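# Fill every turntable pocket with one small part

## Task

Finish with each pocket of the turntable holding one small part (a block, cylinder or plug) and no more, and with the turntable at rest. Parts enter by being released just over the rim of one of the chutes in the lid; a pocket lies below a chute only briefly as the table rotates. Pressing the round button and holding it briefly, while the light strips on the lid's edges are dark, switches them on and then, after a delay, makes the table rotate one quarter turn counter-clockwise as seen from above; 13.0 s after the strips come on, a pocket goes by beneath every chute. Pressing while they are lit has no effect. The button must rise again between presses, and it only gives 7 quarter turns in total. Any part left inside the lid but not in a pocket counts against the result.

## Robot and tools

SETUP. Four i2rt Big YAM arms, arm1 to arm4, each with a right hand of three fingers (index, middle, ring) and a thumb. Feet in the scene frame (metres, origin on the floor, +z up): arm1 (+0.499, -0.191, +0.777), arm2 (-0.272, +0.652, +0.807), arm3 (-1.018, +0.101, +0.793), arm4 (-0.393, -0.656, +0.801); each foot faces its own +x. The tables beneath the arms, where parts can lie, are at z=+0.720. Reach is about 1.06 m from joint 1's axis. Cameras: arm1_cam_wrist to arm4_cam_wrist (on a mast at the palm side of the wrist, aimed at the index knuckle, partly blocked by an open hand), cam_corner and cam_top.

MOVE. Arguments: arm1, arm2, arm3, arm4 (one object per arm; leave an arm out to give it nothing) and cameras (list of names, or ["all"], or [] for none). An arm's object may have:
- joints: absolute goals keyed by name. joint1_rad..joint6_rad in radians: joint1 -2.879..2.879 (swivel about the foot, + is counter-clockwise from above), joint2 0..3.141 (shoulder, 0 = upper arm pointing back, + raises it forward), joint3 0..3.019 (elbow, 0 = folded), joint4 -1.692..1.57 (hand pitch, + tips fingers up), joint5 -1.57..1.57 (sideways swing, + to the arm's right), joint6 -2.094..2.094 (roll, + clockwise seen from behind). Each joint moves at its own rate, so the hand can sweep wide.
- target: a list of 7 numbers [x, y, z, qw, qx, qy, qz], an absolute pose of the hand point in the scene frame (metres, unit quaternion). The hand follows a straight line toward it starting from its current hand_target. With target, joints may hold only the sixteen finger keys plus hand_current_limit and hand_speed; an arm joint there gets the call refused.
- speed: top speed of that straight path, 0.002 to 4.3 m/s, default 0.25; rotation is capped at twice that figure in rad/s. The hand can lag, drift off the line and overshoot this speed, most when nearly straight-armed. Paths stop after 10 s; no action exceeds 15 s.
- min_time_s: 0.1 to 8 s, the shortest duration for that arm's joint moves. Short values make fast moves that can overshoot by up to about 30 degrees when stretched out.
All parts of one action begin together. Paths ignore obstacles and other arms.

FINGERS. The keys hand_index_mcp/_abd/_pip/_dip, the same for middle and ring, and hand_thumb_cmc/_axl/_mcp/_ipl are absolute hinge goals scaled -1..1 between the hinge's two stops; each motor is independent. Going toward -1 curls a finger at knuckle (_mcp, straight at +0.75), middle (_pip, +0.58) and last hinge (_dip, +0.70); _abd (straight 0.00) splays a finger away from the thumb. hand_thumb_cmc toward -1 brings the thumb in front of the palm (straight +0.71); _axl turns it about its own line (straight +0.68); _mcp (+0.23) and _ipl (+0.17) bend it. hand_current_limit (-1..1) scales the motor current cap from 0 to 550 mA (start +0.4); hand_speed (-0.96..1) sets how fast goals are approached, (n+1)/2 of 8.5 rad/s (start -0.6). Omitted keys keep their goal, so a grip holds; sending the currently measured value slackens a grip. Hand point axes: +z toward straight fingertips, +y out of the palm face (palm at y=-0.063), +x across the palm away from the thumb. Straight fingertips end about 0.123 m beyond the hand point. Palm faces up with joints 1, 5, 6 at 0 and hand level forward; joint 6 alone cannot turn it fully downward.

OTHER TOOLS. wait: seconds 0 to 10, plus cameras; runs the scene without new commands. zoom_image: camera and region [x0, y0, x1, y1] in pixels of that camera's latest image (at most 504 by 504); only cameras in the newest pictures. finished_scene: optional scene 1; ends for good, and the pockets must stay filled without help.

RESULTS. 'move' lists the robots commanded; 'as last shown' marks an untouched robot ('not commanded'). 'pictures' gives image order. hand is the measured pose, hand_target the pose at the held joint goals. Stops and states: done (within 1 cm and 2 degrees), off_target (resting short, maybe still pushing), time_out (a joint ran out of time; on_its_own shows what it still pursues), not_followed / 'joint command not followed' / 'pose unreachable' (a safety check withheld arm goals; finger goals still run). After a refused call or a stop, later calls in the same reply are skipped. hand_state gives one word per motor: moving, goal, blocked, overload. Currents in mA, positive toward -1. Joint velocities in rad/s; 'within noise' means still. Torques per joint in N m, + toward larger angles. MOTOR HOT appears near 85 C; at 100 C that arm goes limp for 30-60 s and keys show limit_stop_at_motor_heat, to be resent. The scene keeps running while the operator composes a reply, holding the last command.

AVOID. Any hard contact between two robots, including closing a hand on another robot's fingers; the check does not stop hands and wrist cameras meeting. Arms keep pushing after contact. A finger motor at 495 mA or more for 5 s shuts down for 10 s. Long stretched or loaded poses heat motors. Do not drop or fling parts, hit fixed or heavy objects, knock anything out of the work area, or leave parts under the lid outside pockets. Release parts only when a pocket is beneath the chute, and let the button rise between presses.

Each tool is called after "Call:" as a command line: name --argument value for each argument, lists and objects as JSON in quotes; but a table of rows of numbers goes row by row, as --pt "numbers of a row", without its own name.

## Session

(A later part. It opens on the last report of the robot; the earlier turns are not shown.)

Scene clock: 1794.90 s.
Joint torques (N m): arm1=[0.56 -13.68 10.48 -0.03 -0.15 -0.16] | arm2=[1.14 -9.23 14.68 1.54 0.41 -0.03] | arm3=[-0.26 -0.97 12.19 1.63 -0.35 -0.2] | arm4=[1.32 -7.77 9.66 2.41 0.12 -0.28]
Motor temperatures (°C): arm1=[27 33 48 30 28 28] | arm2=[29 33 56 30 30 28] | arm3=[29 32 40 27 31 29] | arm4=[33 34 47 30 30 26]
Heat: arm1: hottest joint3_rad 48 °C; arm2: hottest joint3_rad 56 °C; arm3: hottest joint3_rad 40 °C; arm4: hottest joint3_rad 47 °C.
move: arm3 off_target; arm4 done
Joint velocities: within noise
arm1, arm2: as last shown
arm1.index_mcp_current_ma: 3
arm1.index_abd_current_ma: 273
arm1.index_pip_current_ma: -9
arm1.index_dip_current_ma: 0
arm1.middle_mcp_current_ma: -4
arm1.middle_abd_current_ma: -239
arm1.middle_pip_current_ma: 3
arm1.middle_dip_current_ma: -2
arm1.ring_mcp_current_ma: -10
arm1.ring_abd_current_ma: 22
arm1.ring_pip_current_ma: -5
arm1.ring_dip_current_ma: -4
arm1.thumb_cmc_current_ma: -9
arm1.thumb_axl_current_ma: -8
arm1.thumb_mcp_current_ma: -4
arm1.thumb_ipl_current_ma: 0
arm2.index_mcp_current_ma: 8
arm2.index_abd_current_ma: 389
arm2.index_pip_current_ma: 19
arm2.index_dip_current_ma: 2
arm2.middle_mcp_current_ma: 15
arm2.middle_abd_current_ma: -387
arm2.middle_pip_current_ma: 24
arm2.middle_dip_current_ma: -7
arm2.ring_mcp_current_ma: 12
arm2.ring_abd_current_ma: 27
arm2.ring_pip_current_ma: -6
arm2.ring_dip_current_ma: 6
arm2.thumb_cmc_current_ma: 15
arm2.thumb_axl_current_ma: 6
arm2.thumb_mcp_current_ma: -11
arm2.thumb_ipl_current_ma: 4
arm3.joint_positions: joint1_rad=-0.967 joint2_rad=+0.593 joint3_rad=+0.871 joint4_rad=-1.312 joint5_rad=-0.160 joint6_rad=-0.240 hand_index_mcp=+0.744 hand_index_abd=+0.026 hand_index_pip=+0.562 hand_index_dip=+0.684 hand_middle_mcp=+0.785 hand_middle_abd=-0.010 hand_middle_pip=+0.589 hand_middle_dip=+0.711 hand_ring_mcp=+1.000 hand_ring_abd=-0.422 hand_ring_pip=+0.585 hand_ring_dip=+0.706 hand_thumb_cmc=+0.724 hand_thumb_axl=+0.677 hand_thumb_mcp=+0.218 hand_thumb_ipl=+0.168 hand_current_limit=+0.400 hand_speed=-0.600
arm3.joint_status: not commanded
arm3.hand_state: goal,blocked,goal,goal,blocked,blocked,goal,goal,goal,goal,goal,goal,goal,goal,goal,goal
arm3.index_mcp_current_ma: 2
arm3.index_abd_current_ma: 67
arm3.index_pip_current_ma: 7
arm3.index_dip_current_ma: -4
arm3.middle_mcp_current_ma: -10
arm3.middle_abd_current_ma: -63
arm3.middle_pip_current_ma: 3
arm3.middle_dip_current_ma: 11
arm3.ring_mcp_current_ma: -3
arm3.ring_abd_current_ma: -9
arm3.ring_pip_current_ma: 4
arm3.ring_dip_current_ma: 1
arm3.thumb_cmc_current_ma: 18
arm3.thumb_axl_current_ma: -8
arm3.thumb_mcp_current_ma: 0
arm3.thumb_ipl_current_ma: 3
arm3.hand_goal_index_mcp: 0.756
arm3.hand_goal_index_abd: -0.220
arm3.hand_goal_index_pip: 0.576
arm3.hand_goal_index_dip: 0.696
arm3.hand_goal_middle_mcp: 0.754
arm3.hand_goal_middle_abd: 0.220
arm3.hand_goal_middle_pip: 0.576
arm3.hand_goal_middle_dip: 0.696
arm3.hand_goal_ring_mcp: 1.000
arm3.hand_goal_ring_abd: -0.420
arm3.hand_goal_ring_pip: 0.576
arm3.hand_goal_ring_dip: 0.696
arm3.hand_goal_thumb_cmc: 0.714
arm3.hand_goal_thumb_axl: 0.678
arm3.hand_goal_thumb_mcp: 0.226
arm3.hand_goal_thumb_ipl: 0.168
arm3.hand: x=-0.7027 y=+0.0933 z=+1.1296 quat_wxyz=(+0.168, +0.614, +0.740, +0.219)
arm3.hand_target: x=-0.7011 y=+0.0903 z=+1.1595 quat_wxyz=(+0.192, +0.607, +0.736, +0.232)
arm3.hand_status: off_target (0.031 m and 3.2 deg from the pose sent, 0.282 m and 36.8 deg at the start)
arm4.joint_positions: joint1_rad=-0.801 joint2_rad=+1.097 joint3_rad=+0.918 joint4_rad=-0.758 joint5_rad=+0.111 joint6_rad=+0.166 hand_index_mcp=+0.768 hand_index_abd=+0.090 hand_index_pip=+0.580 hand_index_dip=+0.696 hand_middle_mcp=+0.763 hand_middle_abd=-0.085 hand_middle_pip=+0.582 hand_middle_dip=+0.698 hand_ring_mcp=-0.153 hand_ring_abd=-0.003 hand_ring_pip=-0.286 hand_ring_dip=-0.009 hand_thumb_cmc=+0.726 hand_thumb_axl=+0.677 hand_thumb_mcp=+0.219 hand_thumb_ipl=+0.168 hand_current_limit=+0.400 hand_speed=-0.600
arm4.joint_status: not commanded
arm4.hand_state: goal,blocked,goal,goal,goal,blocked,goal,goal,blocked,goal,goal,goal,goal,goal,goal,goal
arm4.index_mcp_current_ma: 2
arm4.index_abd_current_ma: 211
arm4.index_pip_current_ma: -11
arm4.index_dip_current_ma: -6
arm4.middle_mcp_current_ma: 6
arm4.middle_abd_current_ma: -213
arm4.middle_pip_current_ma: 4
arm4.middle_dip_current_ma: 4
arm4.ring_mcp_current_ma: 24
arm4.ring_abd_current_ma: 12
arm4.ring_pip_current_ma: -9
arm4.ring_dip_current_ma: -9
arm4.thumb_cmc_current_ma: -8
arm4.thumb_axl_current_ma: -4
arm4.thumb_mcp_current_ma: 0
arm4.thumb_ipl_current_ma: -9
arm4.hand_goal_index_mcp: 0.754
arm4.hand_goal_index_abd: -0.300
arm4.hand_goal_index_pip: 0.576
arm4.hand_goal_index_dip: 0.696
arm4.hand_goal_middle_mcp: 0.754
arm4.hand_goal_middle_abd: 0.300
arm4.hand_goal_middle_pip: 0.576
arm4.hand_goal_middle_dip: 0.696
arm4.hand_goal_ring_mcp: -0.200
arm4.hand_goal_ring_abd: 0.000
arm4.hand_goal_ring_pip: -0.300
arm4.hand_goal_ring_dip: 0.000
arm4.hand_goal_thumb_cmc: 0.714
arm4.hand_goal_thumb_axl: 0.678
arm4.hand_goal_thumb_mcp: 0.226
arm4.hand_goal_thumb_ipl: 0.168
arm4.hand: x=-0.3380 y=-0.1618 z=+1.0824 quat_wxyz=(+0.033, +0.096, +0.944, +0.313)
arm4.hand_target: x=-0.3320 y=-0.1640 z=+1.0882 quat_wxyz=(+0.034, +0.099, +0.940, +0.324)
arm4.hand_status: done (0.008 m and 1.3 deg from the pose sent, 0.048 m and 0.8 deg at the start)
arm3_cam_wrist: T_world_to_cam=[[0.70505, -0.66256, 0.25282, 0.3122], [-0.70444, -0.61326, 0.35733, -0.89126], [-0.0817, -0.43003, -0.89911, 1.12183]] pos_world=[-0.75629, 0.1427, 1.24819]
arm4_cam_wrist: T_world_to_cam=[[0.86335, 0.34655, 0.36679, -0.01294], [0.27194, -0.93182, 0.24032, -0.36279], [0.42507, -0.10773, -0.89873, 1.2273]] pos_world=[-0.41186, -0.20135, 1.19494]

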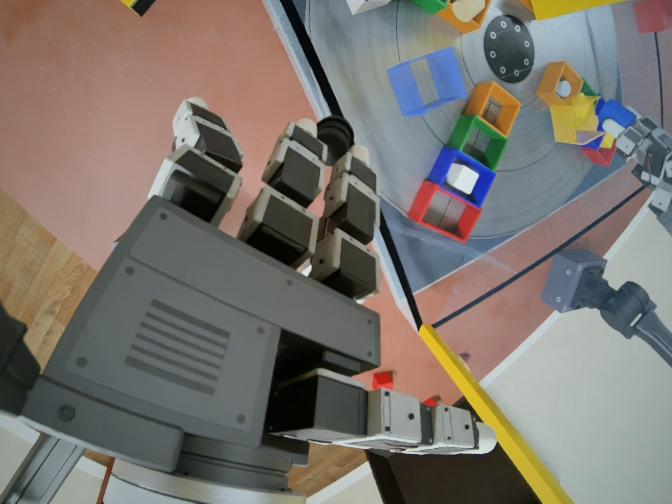

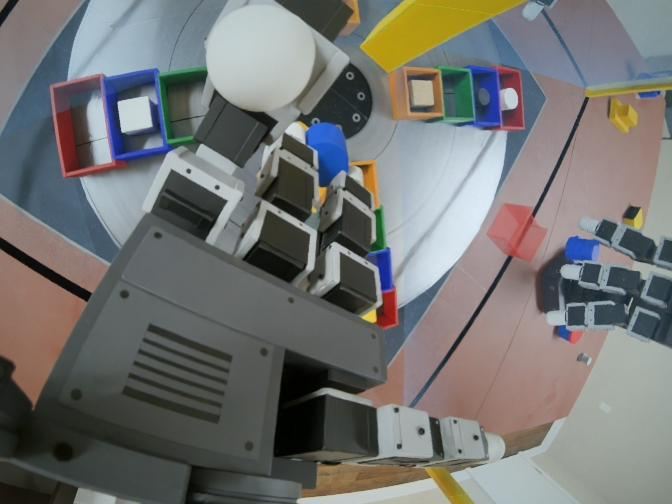

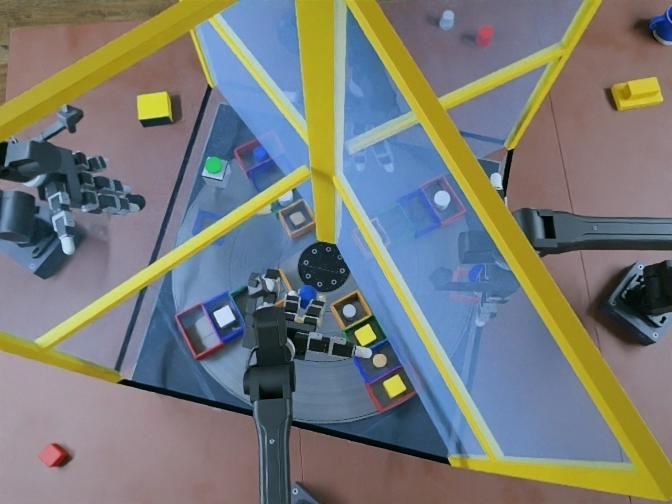

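Call:
move --arm4 '{"target": [-0.335, -0.17, 1.178, 0.034, 0.0988, 0.9403, 0.3238], "speed": 0.2}' --arm3 '{"joints": {"joint1_rad": -2.400}, "min_time_s": 4}'

Call:
move --arm4 '{"target": [-0.356, -0.328, 1.17, 0.034, 0.0988, 0.9403, 0.3238], "speed": 0.25}' --arm3 '{"target": [-1.009, -0.321, 0.935, 0, 1, 0, 0], "speed": 0.2}'

Call:
move --arm4 '{"joints": {"joint1_rad": 0.883, "hand_ring_mcp": 0.754, "hand_ring_pip": 0.576, "hand_ring_dip": 0.696, "hand_ring_abd": -0.42}, "min_time_s": 4}' --arm3 '{"target": [-1.009, -0.321, 0.882, 0, 1, 0, 0], "speed": 0.08}' --cameras '["arm3_cam_wrist"]'

Call:
move --arm4 '{"target": [-0.9215, -0.7125, 0.92, 0, -0.7431, 0.6691, 0], "speed": 0.25}' --arm3 '{"joints": {"hand_speed": -0.85, "hand_index_abd": 0.3, "hand_middle_abd": -0.3}}'

Call:
move --arm4 '{"target": [-0.9215, -0.7125, 0.856, 0, -0.7431, 0.6691, 0], "speed": 0.08}' --cameras '["arm3_cam_wrist", "arm4_cam_wrist"]'

Scene clock: 1861.00 s.
Joint torques (N m): arm1=[0.5 -13.68 10.5 -0.1 -0.16 -0.17] | arm2=[1.44 -8.64 14.82 1.43 0.36 -0.02] | arm3=[-0.03 -1.14 12.22 1.59 -0.3 -0.18] | arm4=[1.85 -5.42 14.67 1.47 0.27 -0.23]
Motor temperatures (°C): arm1=[27 33 48 30 28 28] | arm2=[29 33 57 30 30 28] | arm3=[29 31 46 27 31 29] | arm4=[33 33 47 30 30 26]
Heat: arm1: hottest joint3_rad 48 °C; arm2: hottest joint3_rad 57 °C; arm3: hottest joint3_rad 46 °C; arm4: hottest joint3_rad 47 °C.
move: arm3 done; arm4 off_target
Joint velocities: within noise
arm1.joint_positions: joint1_rad=-0.844 joint2_rad=+1.505 joint3_rad=+1.636 joint4_rad=-1.680 joint5_rad=+0.013 joint6_rad=+0.074 hand_index_mcp=+0.748 hand_index_abd=+0.157 hand_index_pip=+0.570 hand_index_dip=+0.698 hand_middle_mcp=+0.749 hand_middle_abd=-0.137 hand_middle_pip=+0.569 hand_middle_dip=+0.699 hand_ring_mcp=+0.749 hand_ring_abd=-0.402 hand_ring_pip=+0.570 hand_ring_dip=+0.696 hand_thumb_cmc=+0.709 hand_thumb_axl=+0.677 hand_thumb_mcp=+0.221 hand_thumb_ipl=+0.168 hand_current_limit=+0.400 hand_speed=-0.600
arm1.joint_status: not commanded
arm1.hand_state: goal,blocked,goal,goal,goal,blocked,goal,goal,goal,goal,goal,goal,goal,goal,goal,goal
arm1.index_mcp_current_ma: 7
arm1.index_abd_current_ma: 273
arm1.index_pip_current_ma: -7
arm1.index_dip_current_ma: -8
arm1.middle_mcp_current_ma: -6
arm1.middle_abd_current_ma: -242
arm1.middle_pip_current_ma: -1
arm1.middle_dip_current_ma: -10
arm1.ring_mcp_current_ma: -6
arm1.ring_abd_current_ma: 17
arm1.ring_pip_current_ma: 3
arm1.ring_dip_current_ma: -2
arm1.thumb_cmc_current_ma: -14
arm1.thumb_axl_current_ma: -8
arm1.thumb_mcp_current_ma: -1
arm1.thumb_ipl_current_ma: 6
arm1.hand_goal_index_mcp: 0.754
arm1.hand_goal_index_abd: -0.100
arm1.hand_goal_index_pip: 0.576
arm1.hand_goal_index_dip: 0.696
arm1.hand_goal_middle_mcp: 0.754
arm1.hand_goal_middle_abd: 0.100
arm1.hand_goal_middle_pip: 0.576
arm1.hand_goal_middle_dip: 0.696
arm1.hand_goal_ring_mcp: 0.754
arm1.hand_goal_ring_abd: -0.420
arm1.hand_goal_ring_pip: 0.576
arm1.hand_goal_ring_dip: 0.696
arm1.hand_goal_thumb_cmc: 0.714
arm1.hand_goal_thumb_axl: 0.678
arm1.hand_goal_thumb_mcp: 0.226
arm1.hand_goal_thumb_ipl: 0.168
arm1.hand: x=-0.0311 y=-0.1207 z=+1.0913 quat_wxyz=(+0.004, +0.655, -0.755, -0.008)
arm1.hand_target: x=-0.0352 y=-0.1245 z=+1.1142 quat_wxyz=(+0.019, +0.660, -0.751, -0.021)
arm1.hand_status: not commanded
arm2.joint_positions: joint1_rad=-0.444 joint2_rad=+1.336 joint3_rad=+1.190 joint4_rad=-1.089 joint5_rad=+0.195 joint6_rad=+0.394 hand_index_mcp=+0.763 hand_index_abd=+0.132 hand_index_pip=+0.580 hand_index_dip=+0.698 hand_middle_mcp=+0.766 hand_middle_abd=-0.148 hand_middle_pip=+0.581 hand_middle_dip=+0.696 hand_ring_mcp=+0.760 hand_ring_abd=-0.402 hand_ring_pip=+0.577 hand_ring_dip=+0.696 hand_thumb_cmc=+0.719 hand_thumb_axl=+0.677 hand_thumb_mcp=+0.221 hand_thumb_ipl=+0.168 hand_current_limit=+0.400 hand_speed=-0.600
arm2.joint_status: not commanded
arm2.hand_state: goal,blocked,goal,goal,goal,blocked,goal,goal,goal,goal,goal,goal,goal,goal,goal,goal
arm2.index_mcp_current_ma: 13
arm2.index_abd_current_ma: 372
arm2.index_pip_current_ma: 27
arm2.index_dip_current_ma: 2
arm2.middle_mcp_current_ma: 10
arm2.middle_abd_current_ma: -393
arm2.middle_pip_current_ma: 3
arm2.middle_dip_current_ma: -14
arm2.ring_mcp_current_ma: 8
arm2.ring_abd_current_ma: 32
arm2.ring_pip_current_ma: 1
arm2.ring_dip_current_ma: 2
arm2.thumb_cmc_current_ma: 11
arm2.thumb_axl_current_ma: -3
arm2.thumb_mcp_current_ma: -10
arm2.thumb_ipl_current_ma: -3
arm2.hand_goal_index_mcp: 0.754
arm2.hand_goal_index_abd: -0.200
arm2.hand_goal_index_pip: 0.576
arm2.hand_goal_index_dip: 0.696
arm2.hand_goal_middle_mcp: 0.754
arm2.hand_goal_middle_abd: 0.200
arm2.hand_goal_middle_pip: 0.576
arm2.hand_goal_middle_dip: 0.696
arm2.hand_goal_ring_mcp: 0.754
arm2.hand_goal_ring_abd: -0.420
arm2.hand_goal_ring_pip: 0.576
arm2.hand_goal_ring_dip: 0.696
arm2.hand_goal_thumb_cmc: 0.714
arm2.hand_goal_thumb_axl: 0.678
arm2.hand_goal_thumb_mcp: 0.226
arm2.hand_goal_thumb_ipl: 0.168
arm2.hand: x=-0.2235 y=+0.1262 z=+1.0665 quat_wxyz=(+0.186, +0.979, -0.081, -0.030)
arm2.hand_target: x=-0.2158 y=+0.1126 z=+1.0942 quat_wxyz=(+0.216, +0.973, -0.085, -0.018)
arm2.hand_status: not commanded
arm3.joint_positions: joint1_rad=-2.389 joint2_rad=+0.593 joint3_rad=+0.871 joint4_rad=-1.312 joint5_rad=-0.161 joint6_rad=-0.241 hand_index_mcp=+0.744 hand_index_abd=+0.026 hand_index_pip=+0.562 hand_index_dip=+0.684 hand_middle_mcp=+0.785 hand_middle_abd=-0.010 hand_middle_pip=+0.589 hand_middle_dip=+0.711 hand_ring_mcp=+1.000 hand_ring_abd=-0.422 hand_ring_pip=+0.585 hand_ring_dip=+0.706 hand_thumb_cmc=+0.724 hand_thumb_axl=+0.677 hand_thumb_mcp=+0.218 hand_thumb_ipl=+0.168 hand_current_limit=+0.400 hand_speed=-0.600
arm3.joint_status: all done
arm3.hand_state: goal,blocked,goal,goal,blocked,blocked,goal,goal,goal,goal,goal,goal,goal,goal,goal,goal
arm3.index_mcp_current_ma: 2
arm3.index_abd_current_ma: 78
arm3.index_pip_current_ma: -1
arm3.index_dip_current_ma: -7
arm3.middle_mcp_current_ma: -7
arm3.middle_abd_current_ma: -60
arm3.middle_pip_current_ma: 7
arm3.middle_dip_current_ma: 9
arm3.ring_mcp_current_ma: -2
arm3.ring_abd_current_ma: 2
arm3.ring_pip_current_ma: 1
arm3.ring_dip_current_ma: -8
arm3.thumb_cmc_current_ma: 10
arm3.thumb_axl_current_ma: -4
arm3.thumb_mcp_current_ma: 1
arm3.thumb_ipl_current_ma: 6
arm3.hand_goal_index_mcp: 0.756
arm3.hand_goal_index_abd: -0.220
arm3.hand_goal_index_pip: 0.576
arm3.hand_goal_index_dip: 0.696
arm3.hand_goal_middle_mcp: 0.754
arm3.hand_goal_middle_abd: 0.220
arm3.hand_goal_middle_pip: 0.576
arm3.hand_goal_middle_dip: 0.696
arm3.hand_goal_ring_mcp: 1.000
arm3.hand_goal_ring_abd: -0.420
arm3.hand_goal_ring_pip: 0.576
arm3.hand_goal_ring_dip: 0.696
arm3.hand_goal_thumb_cmc: 0.714
arm3.hand_goal_thumb_axl: 0.678
arm3.hand_goal_thumb_mcp: 0.226
arm3.hand_goal_thumb_ipl: 0.168
arm3.hand: x=-0.9757 y=-0.2141 z=+1.1274 quat_wxyz=(+0.267, +0.949, +0.162, +0.052)
arm3.hand_target: x=-0.9776 y=-0.2162 z=+1.1573 quat_wxyz=(+0.293, +0.941, +0.164, +0.047)
arm3.hand_status: not commanded
arm4.joint_positions: joint1_rad=-0.801 joint2_rad=+1.042 joint3_rad=+1.072 joint4_rad=-0.981 joint5_rad=+0.111 joint6_rad=+0.166 hand_index_mcp=+0.768 hand_index_abd=+0.090 hand_index_pip=+0.580 hand_index_dip=+0.696 hand_middle_mcp=+0.763 hand_middle_abd=-0.085 hand_middle_pip=+0.582 hand_middle_dip=+0.698 hand_ring_mcp=-0.153 hand_ring_abd=-0.003 hand_ring_pip=-0.286 hand_ring_dip=-0.009 hand_thumb_cmc=+0.726 hand_thumb_axl=+0.677 hand_thumb_mcp=+0.219 hand_thumb_ipl=+0.168 hand_current_limit=+0.400 hand_speed=-0.600
arm4.joint_status: not commanded
arm4.hand_state: goal,blocked,goal,goal,goal,blocked,goal,goal,blocked,goal,goal,goal,goal,goal,goal,goal
arm4.index_mcp_current_ma: 5
arm4.index_abd_current_ma: 212
arm4.index_pip_current_ma: -9
arm4.index_dip_current_ma: -3
arm4.middle_mcp_current_ma: 8
arm4.middle_abd_current_ma: -215
arm4.middle_pip_current_ma: 9
arm4.middle_dip_current_ma: -12
arm4.ring_mcp_current_ma: 26
arm4.ring_abd_current_ma: 4
arm4.ring_pip_current_ma: 4
arm4.ring_dip_current_ma: -1
arm4.thumb_cmc_current_ma: -8
arm4.thumb_axl_current_ma: -4
arm4.thumb_mcp_current_ma: -1
arm4.thumb_ipl_current_ma: -3
arm4.hand_goal_index_mcp: 0.754
arm4.hand_goal_index_abd: -0.300
arm4.hand_goal_index_pip: 0.576
arm4.hand_goal_index_dip: 0.696
arm4.hand_goal_middle_mcp: 0.754
arm4.hand_goal_middle_abd: 0.300
arm4.hand_goal_middle_pip: 0.576
arm4.hand_goal_middle_dip: 0.696
arm4.hand_goal_ring_mcp: -0.200
arm4.hand_goal_ring_abd: 0.000
arm4.hand_goal_ring_pip: -0.300
arm4.hand_goal_ring_dip: 0.000
arm4.hand_goal_thumb_cmc: 0.714
arm4.hand_goal_thumb_axl: 0.678
arm4.hand_goal_thumb_mcp: 0.226
arm4.hand_goal_thumb_ipl: 0.168
arm4.hand: x=-0.3388 y=-0.1778 z=+1.1521 quat_wxyz=(+0.033, +0.096, +0.946, +0.306)
arm4.hand_target: x=-0.3351 y=-0.1712 z=+1.1778 quat_wxyz=(+0.034, +0.099, +0.940, +0.324)
arm4.hand_status: off_target (0.027 m and 2.2 deg from the pose sent, 0.096 m and 1.4 deg at the start)
pictures: none

Scene clock: 1863.47 s.
Joint torques (N m): arm1=[0.26 -13.92 10.43 -0.05 -0.15 -0.17] | arm2=[0.91 -8.41 14.74 1.66 0.39 -0.04] | arm3=[1.67 -8.59 10.19 0.64 0.12 0.14] | arm4=[3.55 0.26 9.5 1.51 0.4 -0.14]
Motor temperatures (°C): arm1=[27 33 48 30 28 28] | arm2=[29 33 57 30 30 28] | arm3=[29 31 46 27 31 29] | arm4=[33 33 47 30 30 26]
Heat: arm1: hottest joint3_rad 48 °C; arm2: hottest joint3_rad 57 °C; arm3: hottest joint3_rad 46 °C; arm4: hottest joint3_rad 47 °C.
move: arm3 off_target; arm4 done
Joint velocities: within noise
arm1, arm2: as last shown
arm1.index_mcp_current_ma: 9
arm1.index_abd_current_ma: 269
arm1.index_pip_current_ma: -5
arm1.index_dip_current_ma: -3
arm1.middle_mcp_current_ma: -3
arm1.middle_abd_current_ma: -241
arm1.middle_pip_current_ma: -3
arm1.middle_dip_current_ma: -6
arm1.ring_mcp_current_ma: -14
arm1.ring_pip_current_ma: 6
arm1.ring_dip_current_ma: -4
arm1.thumb_cmc_current_ma: -7
arm1.thumb_axl_current_ma: -11
arm1.thumb_mcp_current_ma: 0
arm1.thumb_ipl_current_ma: 11
arm2.index_mcp_current_ma: 15
arm2.index_abd_current_ma: 378
arm2.index_pip_current_ma: 22
arm2.index_dip_current_ma: 14
arm2.middle_mcp_current_ma: 14
arm2.middle_abd_current_ma: -385
arm2.middle_pip_current_ma: 19
arm2.middle_dip_current_ma: -11
arm2.ring_mcp_current_ma: 0
arm2.ring_abd_current_ma: 23
arm2.ring_pip_current_ma: -2
arm2.ring_dip_current_ma: -9
arm2.thumb_cmc_current_ma: 19
arm2.thumb_axl_current_ma: 0
arm2.thumb_mcp_current_ma: -25
arm2.thumb_ipl_current_ma: 6
arm3.joint_positions: joint1_rad=-2.358 joint2_rad=+1.267 joint3_rad=+0.901 joint4_rad=-1.255 joint5_rad=-0.006 joint6_rad=+0.081 hand_index_mcp=+0.728 hand_index_abd=+0.019 hand_index_pip=+0.562 hand_index_dip=+0.684 hand_middle_mcp=+0.784 hand_middle_abd=-0.010 hand_middle_pip=+0.588 hand_middle_dip=+0.711 hand_ring_mcp=+0.989 hand_ring_abd=-0.422 hand_ring_pip=+0.574 hand_ring_dip=+0.706 hand_thumb_cmc=+0.715 hand_thumb_axl=+0.677 hand_thumb_mcp=+0.218 hand_thumb_ipl=+0.168 hand_current_limit=+0.400 hand_speed=-0.600
arm3.joint_status: not commanded
arm3.hand_state: blocked,blocked,goal,goal,blocked,blocked,goal,goal,goal,goal,goal,goal,goal,goal,goal,goal
arm3.index_mcp_current_ma: -19
arm3.index_abd_current_ma: 68
arm3.index_pip_current_ma: -6
arm3.index_dip_current_ma: -1
arm3.middle_mcp_current_ma: 6
arm3.middle_abd_current_ma: -66
arm3.middle_pip_current_ma: 9
arm3.middle_dip_current_ma: 2
arm3.ring_mcp_current_ma: -6
arm3.ring_abd_current_ma: -4
arm3.ring_pip_current_ma: 3
arm3.ring_dip_current_ma: -3
arm3.thumb_cmc_current_ma: -2
arm3.thumb_axl_current_ma: -2
arm3.thumb_mcp_current_ma: 7
arm3.thumb_ipl_current_ma: -9
arm3.hand_goal_index_mcp: 0.756
arm3.hand_goal_index_abd: -0.220
arm3.hand_goal_index_pip: 0.576
arm3.hand_goal_index_dip: 0.696
arm3.hand_goal_middle_mcp: 0.754
arm3.hand_goal_middle_abd: 0.220
arm3.hand_goal_middle_pip: 0.576
arm3.hand_goal_middle_dip: 0.696
arm3.hand_goal_ring_mcp: 1.000
arm3.hand_goal_ring_abd: -0.420
arm3.hand_goal_ring_pip: 0.576
arm3.hand_goal_ring_dip: 0.696
arm3.hand_goal_thumb_cmc: 0.714
arm3.hand_goal_thumb_axl: 0.678
arm3.hand_goal_thumb_mcp: 0.226
arm3.hand_goal_thumb_ipl: 0.168
arm3.hand: x=-1.0136 y=-0.3012 z=+0.9133 quat_wxyz=(-0.030, +1.000, +0.001, +0.000)
arm3.hand_target: x=-1.0089 y=-0.3198 z=+0.9352 quat_wxyz=(+0.000, +1.000, +0.000, +0.000)
arm3.hand_status: off_target (0.030 m and 3.4 deg from the pose sent, 0.223 m and 36.9 deg at the start)
arm4.joint_positions: joint1_rad=-0.707 joint2_rad=+0.617 joint3_rad=+0.912 joint4_rad=-1.212 joint5_rad=+0.179 joint6_rad=+0.248 hand_index_mcp=+0.768 hand_index_abd=+0.090 hand_index_pip=+0.580 hand_index_dip=+0.696 hand_middle_mcp=+0.763 hand_middle_abd=-0.085 hand_middle_pip=+0.582 hand_middle_dip=+0.698 hand_ring_mcp=-0.153 hand_ring_abd=-0.003 hand_ring_pip=-0.286 hand_ring_dip=-0.009 hand_thumb_cmc=+0.726 hand_thumb_axl=+0.677 hand_thumb_mcp=+0.219 hand_thumb_ipl=+0.168 hand_current_limit=+0.400 hand_speed=-0.600
arm4.joint_status: not commanded
arm4.hand_state: goal,blocked,goal,goal,goal,blocked,goal,goal,blocked,goal,goal,goal,goal,goal,goal,goal
arm4.index_mcp_current_ma: -2
arm4.index_abd_current_ma: 220
arm4.index_pip_current_ma: 0
arm4.index_dip_current_ma: 3
arm4.middle_mcp_current_ma: 0
arm4.middle_abd_current_ma: -210
arm4.middle_pip_current_ma: -1
arm4.middle_dip_current_ma: -8
arm4.ring_mcp_current_ma: 35
arm4.ring_abd_current_ma: 9
arm4.ring_pip_current_ma: 3
arm4.ring_dip_current_ma: -2
arm4.thumb_cmc_current_ma: -5
arm4.thumb_axl_current_ma: 0
arm4.thumb_mcp_current_ma: -1
arm4.thumb_ipl_current_ma: -8
arm4.hand_goal_index_mcp: 0.754
arm4.hand_goal_index_abd: -0.300
arm4.hand_goal_index_pip: 0.576
arm4.hand_goal_index_dip: 0.696
arm4.hand_goal_middle_mcp: 0.754
arm4.hand_goal_middle_abd: 0.300
arm4.hand_goal_middle_pip: 0.576
arm4.hand_goal_middle_dip: 0.696
arm4.hand_goal_ring_mcp: -0.200
arm4.hand_goal_ring_abd: 0.000
arm4.hand_goal_ring_pip: -0.300
arm4.hand_goal_ring_dip: 0.000
arm4.hand_goal_thumb_cmc: 0.714
arm4.hand_goal_thumb_axl: 0.678
arm4.hand_goal_thumb_mcp: 0.226
arm4.hand_goal_thumb_ipl: 0.168
arm4.hand: x=-0.3525 y=-0.3264 z=+1.1750 quat_wxyz=(+0.035, +0.102, +0.938, +0.328)
arm4.hand_target: x=-0.3559 y=-0.3280 z=+1.1700 quat_wxyz=(+0.034, +0.099, +0.940, +0.324)
arm4.hand_status: done (0.006 m and 0.7 deg from the pose sent, 0.152 m and 2.2 deg at the start)
pictures: none

Scene clock: 1867.87 s.
Joint torques (N m): arm1=[0.73 -13.86 10.54 -0.08 -0.14 -0.19] | arm2=[1.2 -9.05 14.78 1.61 0.39 0.02] | arm3=[1.67 -8.64 6.84 0.95 0.11 0.11] | arm4=[3.37 0.15 9.5 1.5 0.31 -0.12]
Motor temperatures (°C): arm1=[27 33 48 30 28 28] | arm2=[29 33 57 30 30 28] | arm3=[29 32 45 27 31 29] | arm4=[33 33 46 30 30 26]
Heat: arm1: hottest joint3_rad 48 °C; arm2: hottest joint3_rad 57 °C; arm3: hottest joint3_rad 45 °C; arm4: hottest joint3_rad 46 °C.
move: arm3 done; arm4 done
Joint velocities: within noise
arm1, arm2: as last shown
arm1.index_mcp_current_ma: 8
arm1.index_abd_current_ma: 275
arm1.index_pip_current_ma: -10
arm1.index_dip_current_ma: -1
arm1.middle_mcp_current_ma: -9
arm1.middle_abd_current_ma: -238
arm1.middle_pip_current_ma: 2
arm1.middle_dip_current_ma: -5
arm1.ring_mcp_current_ma: -3
arm1.ring_abd_current_ma: 20
arm1.ring_pip_current_ma: -6
arm1.thumb_cmc_current_ma: -13
arm1.thumb_axl_current_ma: -14
arm1.thumb_mcp_current_ma: 2
arm1.thumb_ipl_current_ma: 6
arm2.index_mcp_current_ma: 11
arm2.index_abd_current_ma: 388
arm2.index_pip_current_ma: 14
arm2.index_dip_current_ma: 7
arm2.middle_mcp_current_ma: 15
arm2.middle_abd_current_ma: -389
arm2.middle_pip_current_ma: 12
arm2.middle_dip_current_ma: -5
arm2.ring_mcp_current_ma: 17
arm2.ring_abd_current_ma: 21
arm2.ring_pip_current_ma: 2
arm2.ring_dip_current_ma: 7
arm2.thumb_cmc_current_ma: 6
arm2.thumb_axl_current_ma: -17
arm2.thumb_mcp_current_ma: -17
arm2.thumb_ipl_current_ma: 9
arm3.joint_positions: joint1_rad=-2.358 joint2_rad=+1.325 joint3_rad=+0.849 joint4_rad=-1.102 joint5_rad=-0.004 joint6_rad=+0.082 hand_index_mcp=+0.728 hand_index_abd=+0.019 hand_index_pip=+0.562 hand_index_dip=+0.684 hand_middle_mcp=+0.785 hand_middle_abd=-0.010 hand_middle_pip=+0.589 hand_middle_dip=+0.711 hand_ring_mcp=+0.989 hand_ring_abd=-0.422 hand_ring_pip=+0.574 hand_ring_dip=+0.706 hand_thumb_cmc=+0.715 hand_thumb_axl=+0.677 hand_thumb_mcp=+0.218 hand_thumb_ipl=+0.168 hand_current_limit=+0.400 hand_speed=-0.600
arm3.joint_status: not commanded
arm3.hand_state: blocked,blocked,goal,goal,blocked,blocked,goal,goal,goal,goal,goal,goal,goal,goal,goal,goal
arm3.index_mcp_current_ma: -16
arm3.index_abd_current_ma: 66
arm3.index_pip_current_ma: -9
arm3.index_dip_current_ma: -8
arm3.middle_mcp_current_ma: 7
arm3.middle_abd_current_ma: -62
arm3.middle_pip_current_ma: 10
arm3.middle_dip_current_ma: 14
arm3.ring_mcp_current_ma: -4
arm3.ring_abd_current_ma: -4
arm3.ring_pip_current_ma: 2
arm3.ring_dip_current_ma: 1
arm3.thumb_cmc_current_ma: 10
arm3.thumb_axl_current_ma: 4
arm3.thumb_mcp_current_ma: -6
arm3.thumb_ipl_current_ma: -3
arm3.hand_goal_index_mcp: 0.756
arm3.hand_goal_index_abd: -0.220
arm3.hand_goal_index_pip: 0.576
arm3.hand_goal_index_dip: 0.696
arm3.hand_goal_middle_mcp: 0.754
arm3.hand_goal_middle_abd: 0.220
arm3.hand_goal_middle_pip: 0.576
arm3.hand_goal_middle_dip: 0.696
arm3.hand_goal_ring_mcp: 1.000
arm3.hand_goal_ring_abd: -0.420
arm3.hand_goal_ring_pip: 0.576
arm3.hand_goal_ring_dip: 0.696
arm3.hand_goal_thumb_cmc: 0.714
arm3.hand_goal_thumb_axl: 0.678
arm3.hand_goal_thumb_mcp: 0.226
arm3.hand_goal_thumb_ipl: 0.168
arm3.hand: x=-1.0126 y=-0.3166 z=+0.8800 quat_wxyz=(-0.008, +1.000, +0.001, +0.001)
arm3.hand_target: x=-1.0090 y=-0.3210 z=+0.8822 quat_wxyz=(+0.000, +1.000, +0.000, +0.000)
arm3.hand_status: done (0.006 m and 1.0 deg from the pose sent, 0.037 m and 3.4 deg at the start)
arm4.joint_positions: joint1_rad=+0.873 joint2_rad=+0.617 joint3_rad=+0.912 joint4_rad=-1.212 joint5_rad=+0.181 joint6_rad=+0.249 hand_index_mcp=+0.768 hand_index_abd=+0.090 hand_index_pip=+0.580 hand_index_dip=+0.696 hand_middle_mcp=+0.763 hand_middle_abd=-0.085 hand_middle_pip=+0.582 hand_middle_dip=+0.698 hand_ring_mcp=+0.770 hand_ring_abd=-0.412 hand_ring_pip=+0.579 hand_ring_dip=+0.695 hand_thumb_cmc=+0.726 hand_thumb_axl=+0.677 hand_thumb_mcp=+0.219 hand_thumb_ipl=+0.168 hand_current_limit=+0.400 hand_speed=-0.600
arm4.joint_status: all done
arm4.hand_state: goal,blocked,goal,goal,goal,blocked,goal,goal,goal,goal,goal,goal,goal,goal,goal,goal
arm4.index_mcp_current_ma: 2
arm4.index_abd_current_ma: 214
arm4.index_pip_current_ma: -8
arm4.index_dip_current_ma: -5
arm4.middle_mcp_current_ma: -1
arm4.middle_abd_current_ma: -220
arm4.middle_pip_current_ma: 9
arm4.middle_dip_current_ma: -4
arm4.ring_mcp_current_ma: 16
arm4.ring_abd_current_ma: 8
arm4.ring_pip_current_ma: -5
arm4.ring_dip_current_ma: 5
arm4.thumb_cmc_current_ma: -8
arm4.thumb_axl_current_ma: -7
arm4.thumb_mcp_current_ma: 1
arm4.thumb_ipl_current_ma: -8
arm4.hand_goal_index_mcp: 0.754
arm4.hand_goal_index_abd: -0.300
arm4.hand_goal_index_pip: 0.576
arm4.hand_goal_index_dip: 0.696
arm4.hand_goal_middle_mcp: 0.754
arm4.hand_goal_middle_abd: 0.300
arm4.hand_goal_middle_pip: 0.576
arm4.hand_goal_middle_dip: 0.696
arm4.hand_goal_ring_mcp: 0.754
arm4.hand_goal_ring_abd: -0.420
arm4.hand_goal_ring_pip: 0.576
arm4.hand_goal_ring_dip: 0.696
arm4.hand_goal_thumb_cmc: 0.714
arm4.hand_goal_thumb_axl: 0.678
arm4.hand_goal_thumb_mcp: 0.226
arm4.hand_goal_thumb_ipl: 0.168
arm4.hand: x=-0.7256 y=-0.6127 z=+1.1720 quat_wxyz=(-0.210, -0.594, +0.736, +0.249)
arm4.hand_target: x=-0.7239 y=-0.6152 z=+1.1670 quat_wxyz=(-0.207, -0.597, +0.736, +0.245)
arm4.hand_status: not commanded
arm3_cam_wrist: T_world_to_cam=[[-0.77783, -0.62268, -0.08518, -0.86933], [-0.464, 0.47755, 0.74609, -1.02501], [-0.4239, 0.61985, -0.66037, 0.4717]] pos_world=[-0.95184, -0.34421, 1.0022]

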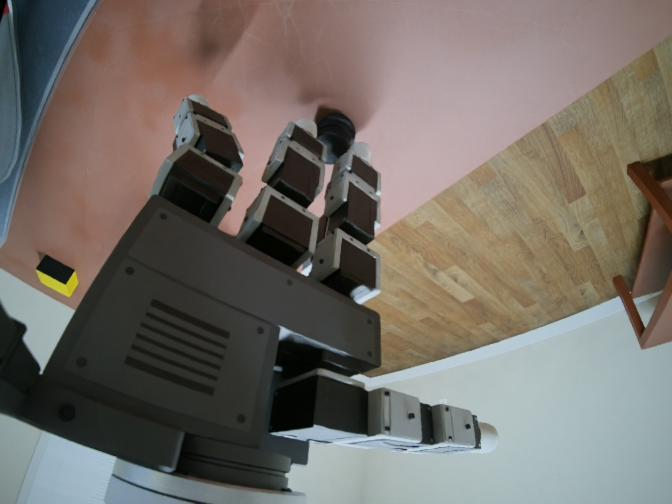

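Scene clock: 1870.13 s.
Joint torques (N m): arm1=[0.5 -13.68 10.47 -0.2 -0.16 -0.18] | arm2=[0.91 -9.05 14.82 1.46 0.38 -0.01] | arm3=[1.67 -8.64 6.86 0.91 0.1 0.11] | arm4=[3.55 -12.45 12.48 -0.02 -0.01 -0.17]
Motor temperatures (°C): arm1=[27 33 48 30 28 28] | arm2=[29 33 57 30 30 28] | arm3=[29 32 45 27 31 29] | arm4=[33 33 47 30 30 26]
Heat: arm1: hottest joint3_rad 48 °C; arm2: hottest joint3_rad 57 °C; arm3: hottest joint3_rad 45 °C; arm4: hottest joint3_rad 47 °C.
move: arm3 off_target; arm4 off_target
Joint velocities: within noise
arm1, arm2: as last shown
arm1.index_mcp_current_ma: 2
arm1.index_abd_current_ma: 269
arm1.index_pip_current_ma: -11
arm1.index_dip_current_ma: -10
arm1.middle_mcp_current_ma: -7
arm1.middle_abd_current_ma: -237
arm1.middle_pip_current_ma: 0
arm1.middle_dip_current_ma: -3
arm1.ring_mcp_current_ma: -5
arm1.ring_abd_current_ma: 17
arm1.ring_pip_current_ma: 3
arm1.ring_dip_current_ma: -6
arm1.thumb_axl_current_ma: -9
arm1.thumb_mcp_current_ma: -7
arm1.thumb_ipl_current_ma: 2
arm2.index_mcp_current_ma: -1
arm2.index_abd_current_ma: 382
arm2.index_pip_current_ma: 6
arm2.middle_mcp_current_ma: 36
arm2.middle_pip_current_ma: 22
arm2.middle_dip_current_ma: -7
arm2.ring_mcp_current_ma: 5
arm2.ring_abd_current_ma: 32
arm2.ring_pip_current_ma: 0
arm2.ring_dip_current_ma: 2
arm2.thumb_cmc_current_ma: 7
arm2.thumb_axl_current_ma: 8
arm3.joint_positions: joint1_rad=-2.358 joint2_rad=+1.325 joint3_rad=+0.849 joint4_rad=-1.101 joint5_rad=-0.004 joint6_rad=+0.082 hand_index_mcp=+0.733 hand_index_abd=+0.279 hand_index_pip=+0.563 hand_index_dip=+0.684 hand_middle_mcp=+0.754 hand_middle_abd=-0.273 hand_middle_pip=+0.580 hand_middle_dip=+0.698 hand_ring_mcp=+0.989 hand_ring_abd=-0.422 hand_ring_pip=+0.574 hand_ring_dip=+0.706 hand_thumb_cmc=+0.715 hand_thumb_axl=+0.677 hand_thumb_mcp=+0.218 hand_thumb_ipl=+0.168 hand_current_limit=+0.400 hand_speed=-0.850
arm3.joint_status: hand_index_abd off_target (ended at +0.279, target +0.300); hand_middle_abd off_target (ended at -0.273, target -0.300); the others done
arm3.hand_state: blocked,blocked,goal,goal,goal,blocked,goal,goal,goal,goal,goal,goal,goal,goal,goal,goal
arm3.index_mcp_current_ma: -6
arm3.index_abd_current_ma: -7
arm3.index_pip_current_ma: -5
arm3.index_dip_current_ma: -4
arm3.middle_mcp_current_ma: 0
arm3.middle_abd_current_ma: 12
arm3.middle_pip_current_ma: -11
arm3.middle_dip_current_ma: 13
arm3.ring_mcp_current_ma: -5
arm3.ring_abd_current_ma: -7
arm3.ring_pip_current_ma: 3
arm3.ring_dip_current_ma: -3
arm3.thumb_cmc_current_ma: 6
arm3.thumb_axl_current_ma: -7
arm3.thumb_mcp_current_ma: -2
arm3.thumb_ipl_current_ma: 4
arm3.hand_goal_index_mcp: 0.756
arm3.hand_goal_index_abd: 0.300
arm3.hand_goal_index_pip: 0.576
arm3.hand_goal_index_dip: 0.696
arm3.hand_goal_middle_mcp: 0.754
arm3.hand_goal_middle_abd: -0.300
arm3.hand_goal_middle_pip: 0.576
arm3.hand_goal_middle_dip: 0.696
arm3.hand_goal_ring_mcp: 1.000
arm3.hand_goal_ring_abd: -0.420
arm3.hand_goal_ring_pip: 0.576
arm3.hand_goal_ring_dip: 0.696
arm3.hand_goal_thumb_cmc: 0.714
arm3.hand_goal_thumb_axl: 0.678
arm3.hand_goal_thumb_mcp: 0.226
arm3.hand_goal_thumb_ipl: 0.168
arm3.hand: x=-1.0126 y=-0.3170 z=+0.8801 quat_wxyz=(-0.008, +1.000, +0.001, +0.001)
arm3.hand_target: x=-1.0089 y=-0.3210 z=+0.8822 quat_wxyz=(+0.000, +1.000, +0.000, +0.000)
arm3.hand_status: not commanded
arm4.joint_positions: joint1_rad=+0.924 joint2_rad=+1.567 joint3_rad=+1.139 joint4_rad=-1.180 joint5_rad=+0.008 joint6_rad=+0.066 hand_index_mcp=+0.764 hand_index_abd=+0.089 hand_index_pip=+0.580 hand_index_dip=+0.696 hand_middle_mcp=+0.742 hand_middle_abd=-0.085 hand_middle_pip=+0.569 hand_middle_dip=+0.686 hand_ring_mcp=+0.752 hand_ring_abd=-0.412 hand_ring_pip=+0.568 hand_ring_dip=+0.695 hand_thumb_cmc=+0.713 hand_thumb_axl=+0.677 hand_thumb_mcp=+0.219 hand_thumb_ipl=+0.168 hand_current_limit=+0.400 hand_speed=-0.600
arm4.joint_status: not commanded
arm4.hand_state: goal,blocked,goal,goal,goal,blocked,goal,goal,goal,goal,goal,goal,goal,goal,goal,goal
arm4.index_mcp_current_ma: 2
arm4.index_abd_current_ma: 216
arm4.index_pip_current_ma: -3
arm4.index_dip_current_ma: -1
arm4.middle_mcp_current_ma: -6
arm4.middle_abd_current_ma: -210
arm4.middle_pip_current_ma: 6
arm4.middle_dip_current_ma: -4
arm4.ring_mcp_current_ma: 7
arm4.ring_abd_current_ma: 12
arm4.ring_pip_current_ma: -9
arm4.ring_dip_current_ma: 3
arm4.thumb_cmc_current_ma: -12
arm4.thumb_axl_current_ma: -4
arm4.thumb_mcp_current_ma: -3
arm4.thumb_ipl_current_ma: -8
arm4.hand_goal_index_mcp: 0.754
arm4.hand_goal_index_abd: -0.300
arm4.hand_goal_index_pip: 0.576
arm4.hand_goal_index_dip: 0.696
arm4.hand_goal_middle_mcp: 0.754
arm4.hand_goal_middle_abd: 0.300
arm4.hand_goal_middle_pip: 0.576
arm4.hand_goal_middle_dip: 0.696
arm4.hand_goal_ring_mcp: 0.754
arm4.hand_goal_ring_abd: -0.420
arm4.hand_goal_ring_pip: 0.576
arm4.hand_goal_ring_dip: 0.696
arm4.hand_goal_thumb_cmc: 0.714
arm4.hand_goal_thumb_axl: 0.678
arm4.hand_goal_thumb_mcp: 0.226
arm4.hand_goal_thumb_ipl: 0.168
arm4.hand: x=-0.9027 y=-0.7019 z=+0.8963 quat_wxyz=(+0.019, -0.736, +0.677, -0.014)
arm4.hand_target: x=-0.9204 y=-0.7123 z=+0.9203 quat_wxyz=(+0.000, -0.743, +0.669, +0.000)
arm4.hand_status: off_target (0.032 m and 3.0 deg from the pose sent, 0.334 m and 42.0 deg at the start)
pictures: none

Scene clock: 1871.53 s.
Joint torques (N m): arm1=[0.26 -13.68 10.5 -0.12 -0.16 -0.18] | arm2=[0.85 -8.94 14.75 1.48 0.43 -0.01] | arm3=[1.73 -8.59 6.86 0.9 0.1 0.1] | arm4=[3.49 -12.16 7.53 0.8 -0.01 -0.22]
Motor temperatures (°C): arm1=[27 33 48 30 28 28] | arm2=[29 33 57 30 30 28] | arm3=[29 32 44 27 31 29] | arm4=[33 33 47 30 30 26]
Heat: arm1: hottest joint3_rad 48 °C; arm2: hottest joint3_rad 57 °C; arm3: hottest joint3_rad 44 °C; arm4: hottest joint3_rad 47 °C.
move: arm4 done
Joint velocities: within noise
arm1, arm2, arm3: as last shown
arm1.index_mcp_current_ma: 7
arm1.index_abd_current_ma: 268
arm1.index_pip_current_ma: -9
arm1.index_dip_current_ma: -4
arm1.middle_mcp_current_ma: -4
arm1.middle_abd_current_ma: -238
arm1.middle_pip_current_ma: -1
arm1.middle_dip_current_ma: -2
arm1.ring_mcp_current_ma: -10
arm1.ring_abd_current_ma: 21
arm1.ring_pip_current_ma: -6
arm1.ring_dip_current_ma: -4
arm1.thumb_cmc_current_ma: -11
arm1.thumb_axl_current_ma: -10
arm1.thumb_mcp_current_ma: -6
arm1.thumb_ipl_current_ma: 7
arm2.index_mcp_current_ma: 13
arm2.index_abd_current_ma: 374
arm2.index_pip_current_ma: 11
arm2.index_dip_current_ma: 6
arm2.middle_mcp_current_ma: 16
arm2.middle_abd_current_ma: -383
arm2.middle_pip_current_ma: 17
arm2.middle_dip_current_ma: 2
arm2.ring_mcp_current_ma: 10
arm2.ring_abd_current_ma: 30
arm2.ring_pip_current_ma: 6
arm2.ring_dip_current_ma: -9
arm2.thumb_cmc_current_ma: 14
arm2.thumb_axl_current_ma: 9
arm2.thumb_mcp_current_ma: -14
arm2.thumb_ipl_current_ma: 4
arm3.index_mcp_current_ma: -14
arm3.index_abd_current_ma: -3
arm3.index_pip_current_ma: -10
arm3.index_dip_current_ma: -15
arm3.middle_mcp_current_ma: 2
arm3.middle_abd_current_ma: 16
arm3.middle_pip_current_ma: 4
arm3.middle_dip_current_ma: 19
arm3.ring_mcp_current_ma: -1
arm3.ring_abd_current_ma: -1
arm3.ring_pip_current_ma: 1
arm3.ring_dip_current_ma: -2
arm3.thumb_cmc_current_ma: 9
arm3.thumb_axl_current_ma: -6
arm3.thumb_mcp_current_ma: -3
arm3.thumb_ipl_current_ma: 13
arm4.joint_positions: joint1_rad=+0.924 joint2_rad=+1.633 joint3_rad=+1.107 joint4_rad=-1.030 joint5_rad=+0.008 joint6_rad=+0.065 hand_index_mcp=+0.764 hand_index_abd=+0.089 hand_index_pip=+0.580 hand_index_dip=+0.696 hand_middle_mcp=+0.742 hand_middle_abd=-0.085 hand_middle_pip=+0.569 hand_middle_dip=+0.686 hand_ring_mcp=+0.752 hand_ring_abd=-0.412 hand_ring_pip=+0.568 hand_ring_dip=+0.695 hand_thumb_cmc=+0.713 hand_thumb_axl=+0.677 hand_thumb_mcp=+0.219 hand_thumb_ipl=+0.168 hand_current_limit=+0.400 hand_speed=-0.600
arm4.joint_status: not commanded
arm4.hand_state: goal,blocked,goal,goal,goal,blocked,goal,goal,goal,goal,goal,goal,goal,goal,goal,goal
arm4.index_mcp_current_ma: -1
arm4.index_abd_current_ma: 215
arm4.index_pip_current_ma: -8
arm4.index_dip_current_ma: 0
arm4.middle_mcp_current_ma: -3
arm4.middle_abd_current_ma: -213
arm4.middle_pip_current_ma: 7
arm4.middle_dip_current_ma: -5
arm4.ring_mcp_current_ma: 1
arm4.ring_abd_current_ma: 6
arm4.ring_pip_current_ma: -4
arm4.ring_dip_current_ma: 2
arm4.thumb_cmc_current_ma: -12
arm4.thumb_axl_current_ma: 3
arm4.thumb_mcp_current_ma: -6
arm4.thumb_ipl_current_ma: -10
arm4.hand_goal_index_mcp: 0.754
arm4.hand_goal_index_abd: -0.300
arm4.hand_goal_index_pip: 0.576
arm4.hand_goal_index_dip: 0.696
arm4.hand_goal_middle_mcp: 0.754
arm4.hand_goal_middle_abd: 0.300
arm4.hand_goal_middle_pip: 0.576
arm4.hand_goal_middle_dip: 0.696
arm4.hand_goal_ring_mcp: 0.754
arm4.hand_goal_ring_abd: -0.420
arm4.hand_goal_ring_pip: 0.576
arm4.hand_goal_ring_dip: 0.696
arm4.hand_goal_thumb_cmc: 0.714
arm4.hand_goal_thumb_axl: 0.678
arm4.hand_goal_thumb_mcp: 0.226
arm4.hand_goal_thumb_ipl: 0.168
arm4.hand: x=-0.9227 y=-0.7051 z=+0.8618 quat_wxyz=(-0.001, -0.736, +0.676, +0.002)
arm4.hand_target: x=-0.9213 y=-0.7124 z=+0.8561 quat_wxyz=(+0.000, -0.743, +0.669, +0.000)
arm4.hand_status: done (0.009 m and 1.2 deg from the pose sent, 0.046 m and 3.0 deg at the start)
arm3_cam_wrist: T_world_to_cam=[[-0.77775, -0.62289, -0.08427, -0.87036], [-0.46412, 0.47868, 0.7453, -1.02399], [-0.4239, 0.61877, -0.66139, 0.4726]] pos_world=[-0.95184, -0.34441, 1.0024]
arm4_cam_wrist: T_world_to_cam=[[-0.69406, 0.71985, -0.00963, -0.08834], [0.50694, 0.49819, 0.70343, 0.16896], [0.51116, 0.48334, -0.7107, 1.55316]] pos_world=[-0.94088, -0.77128, 0.98413]

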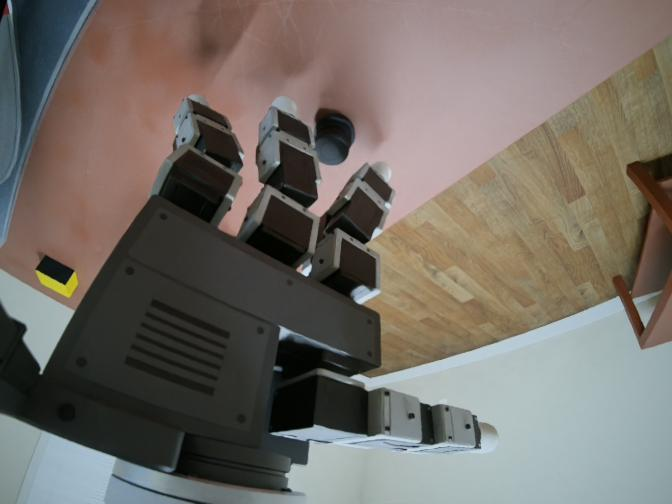

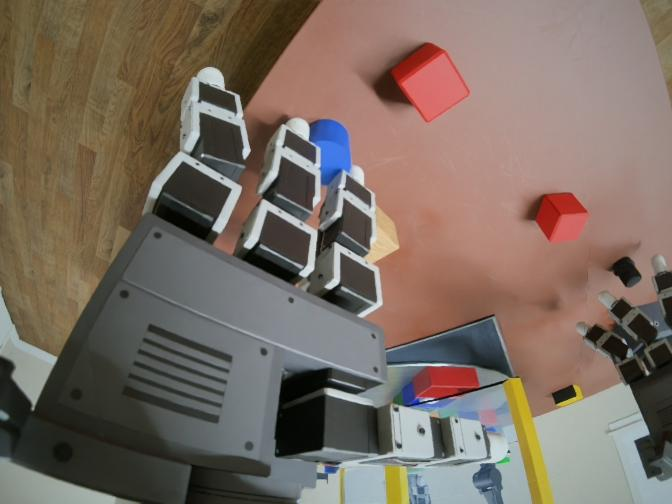

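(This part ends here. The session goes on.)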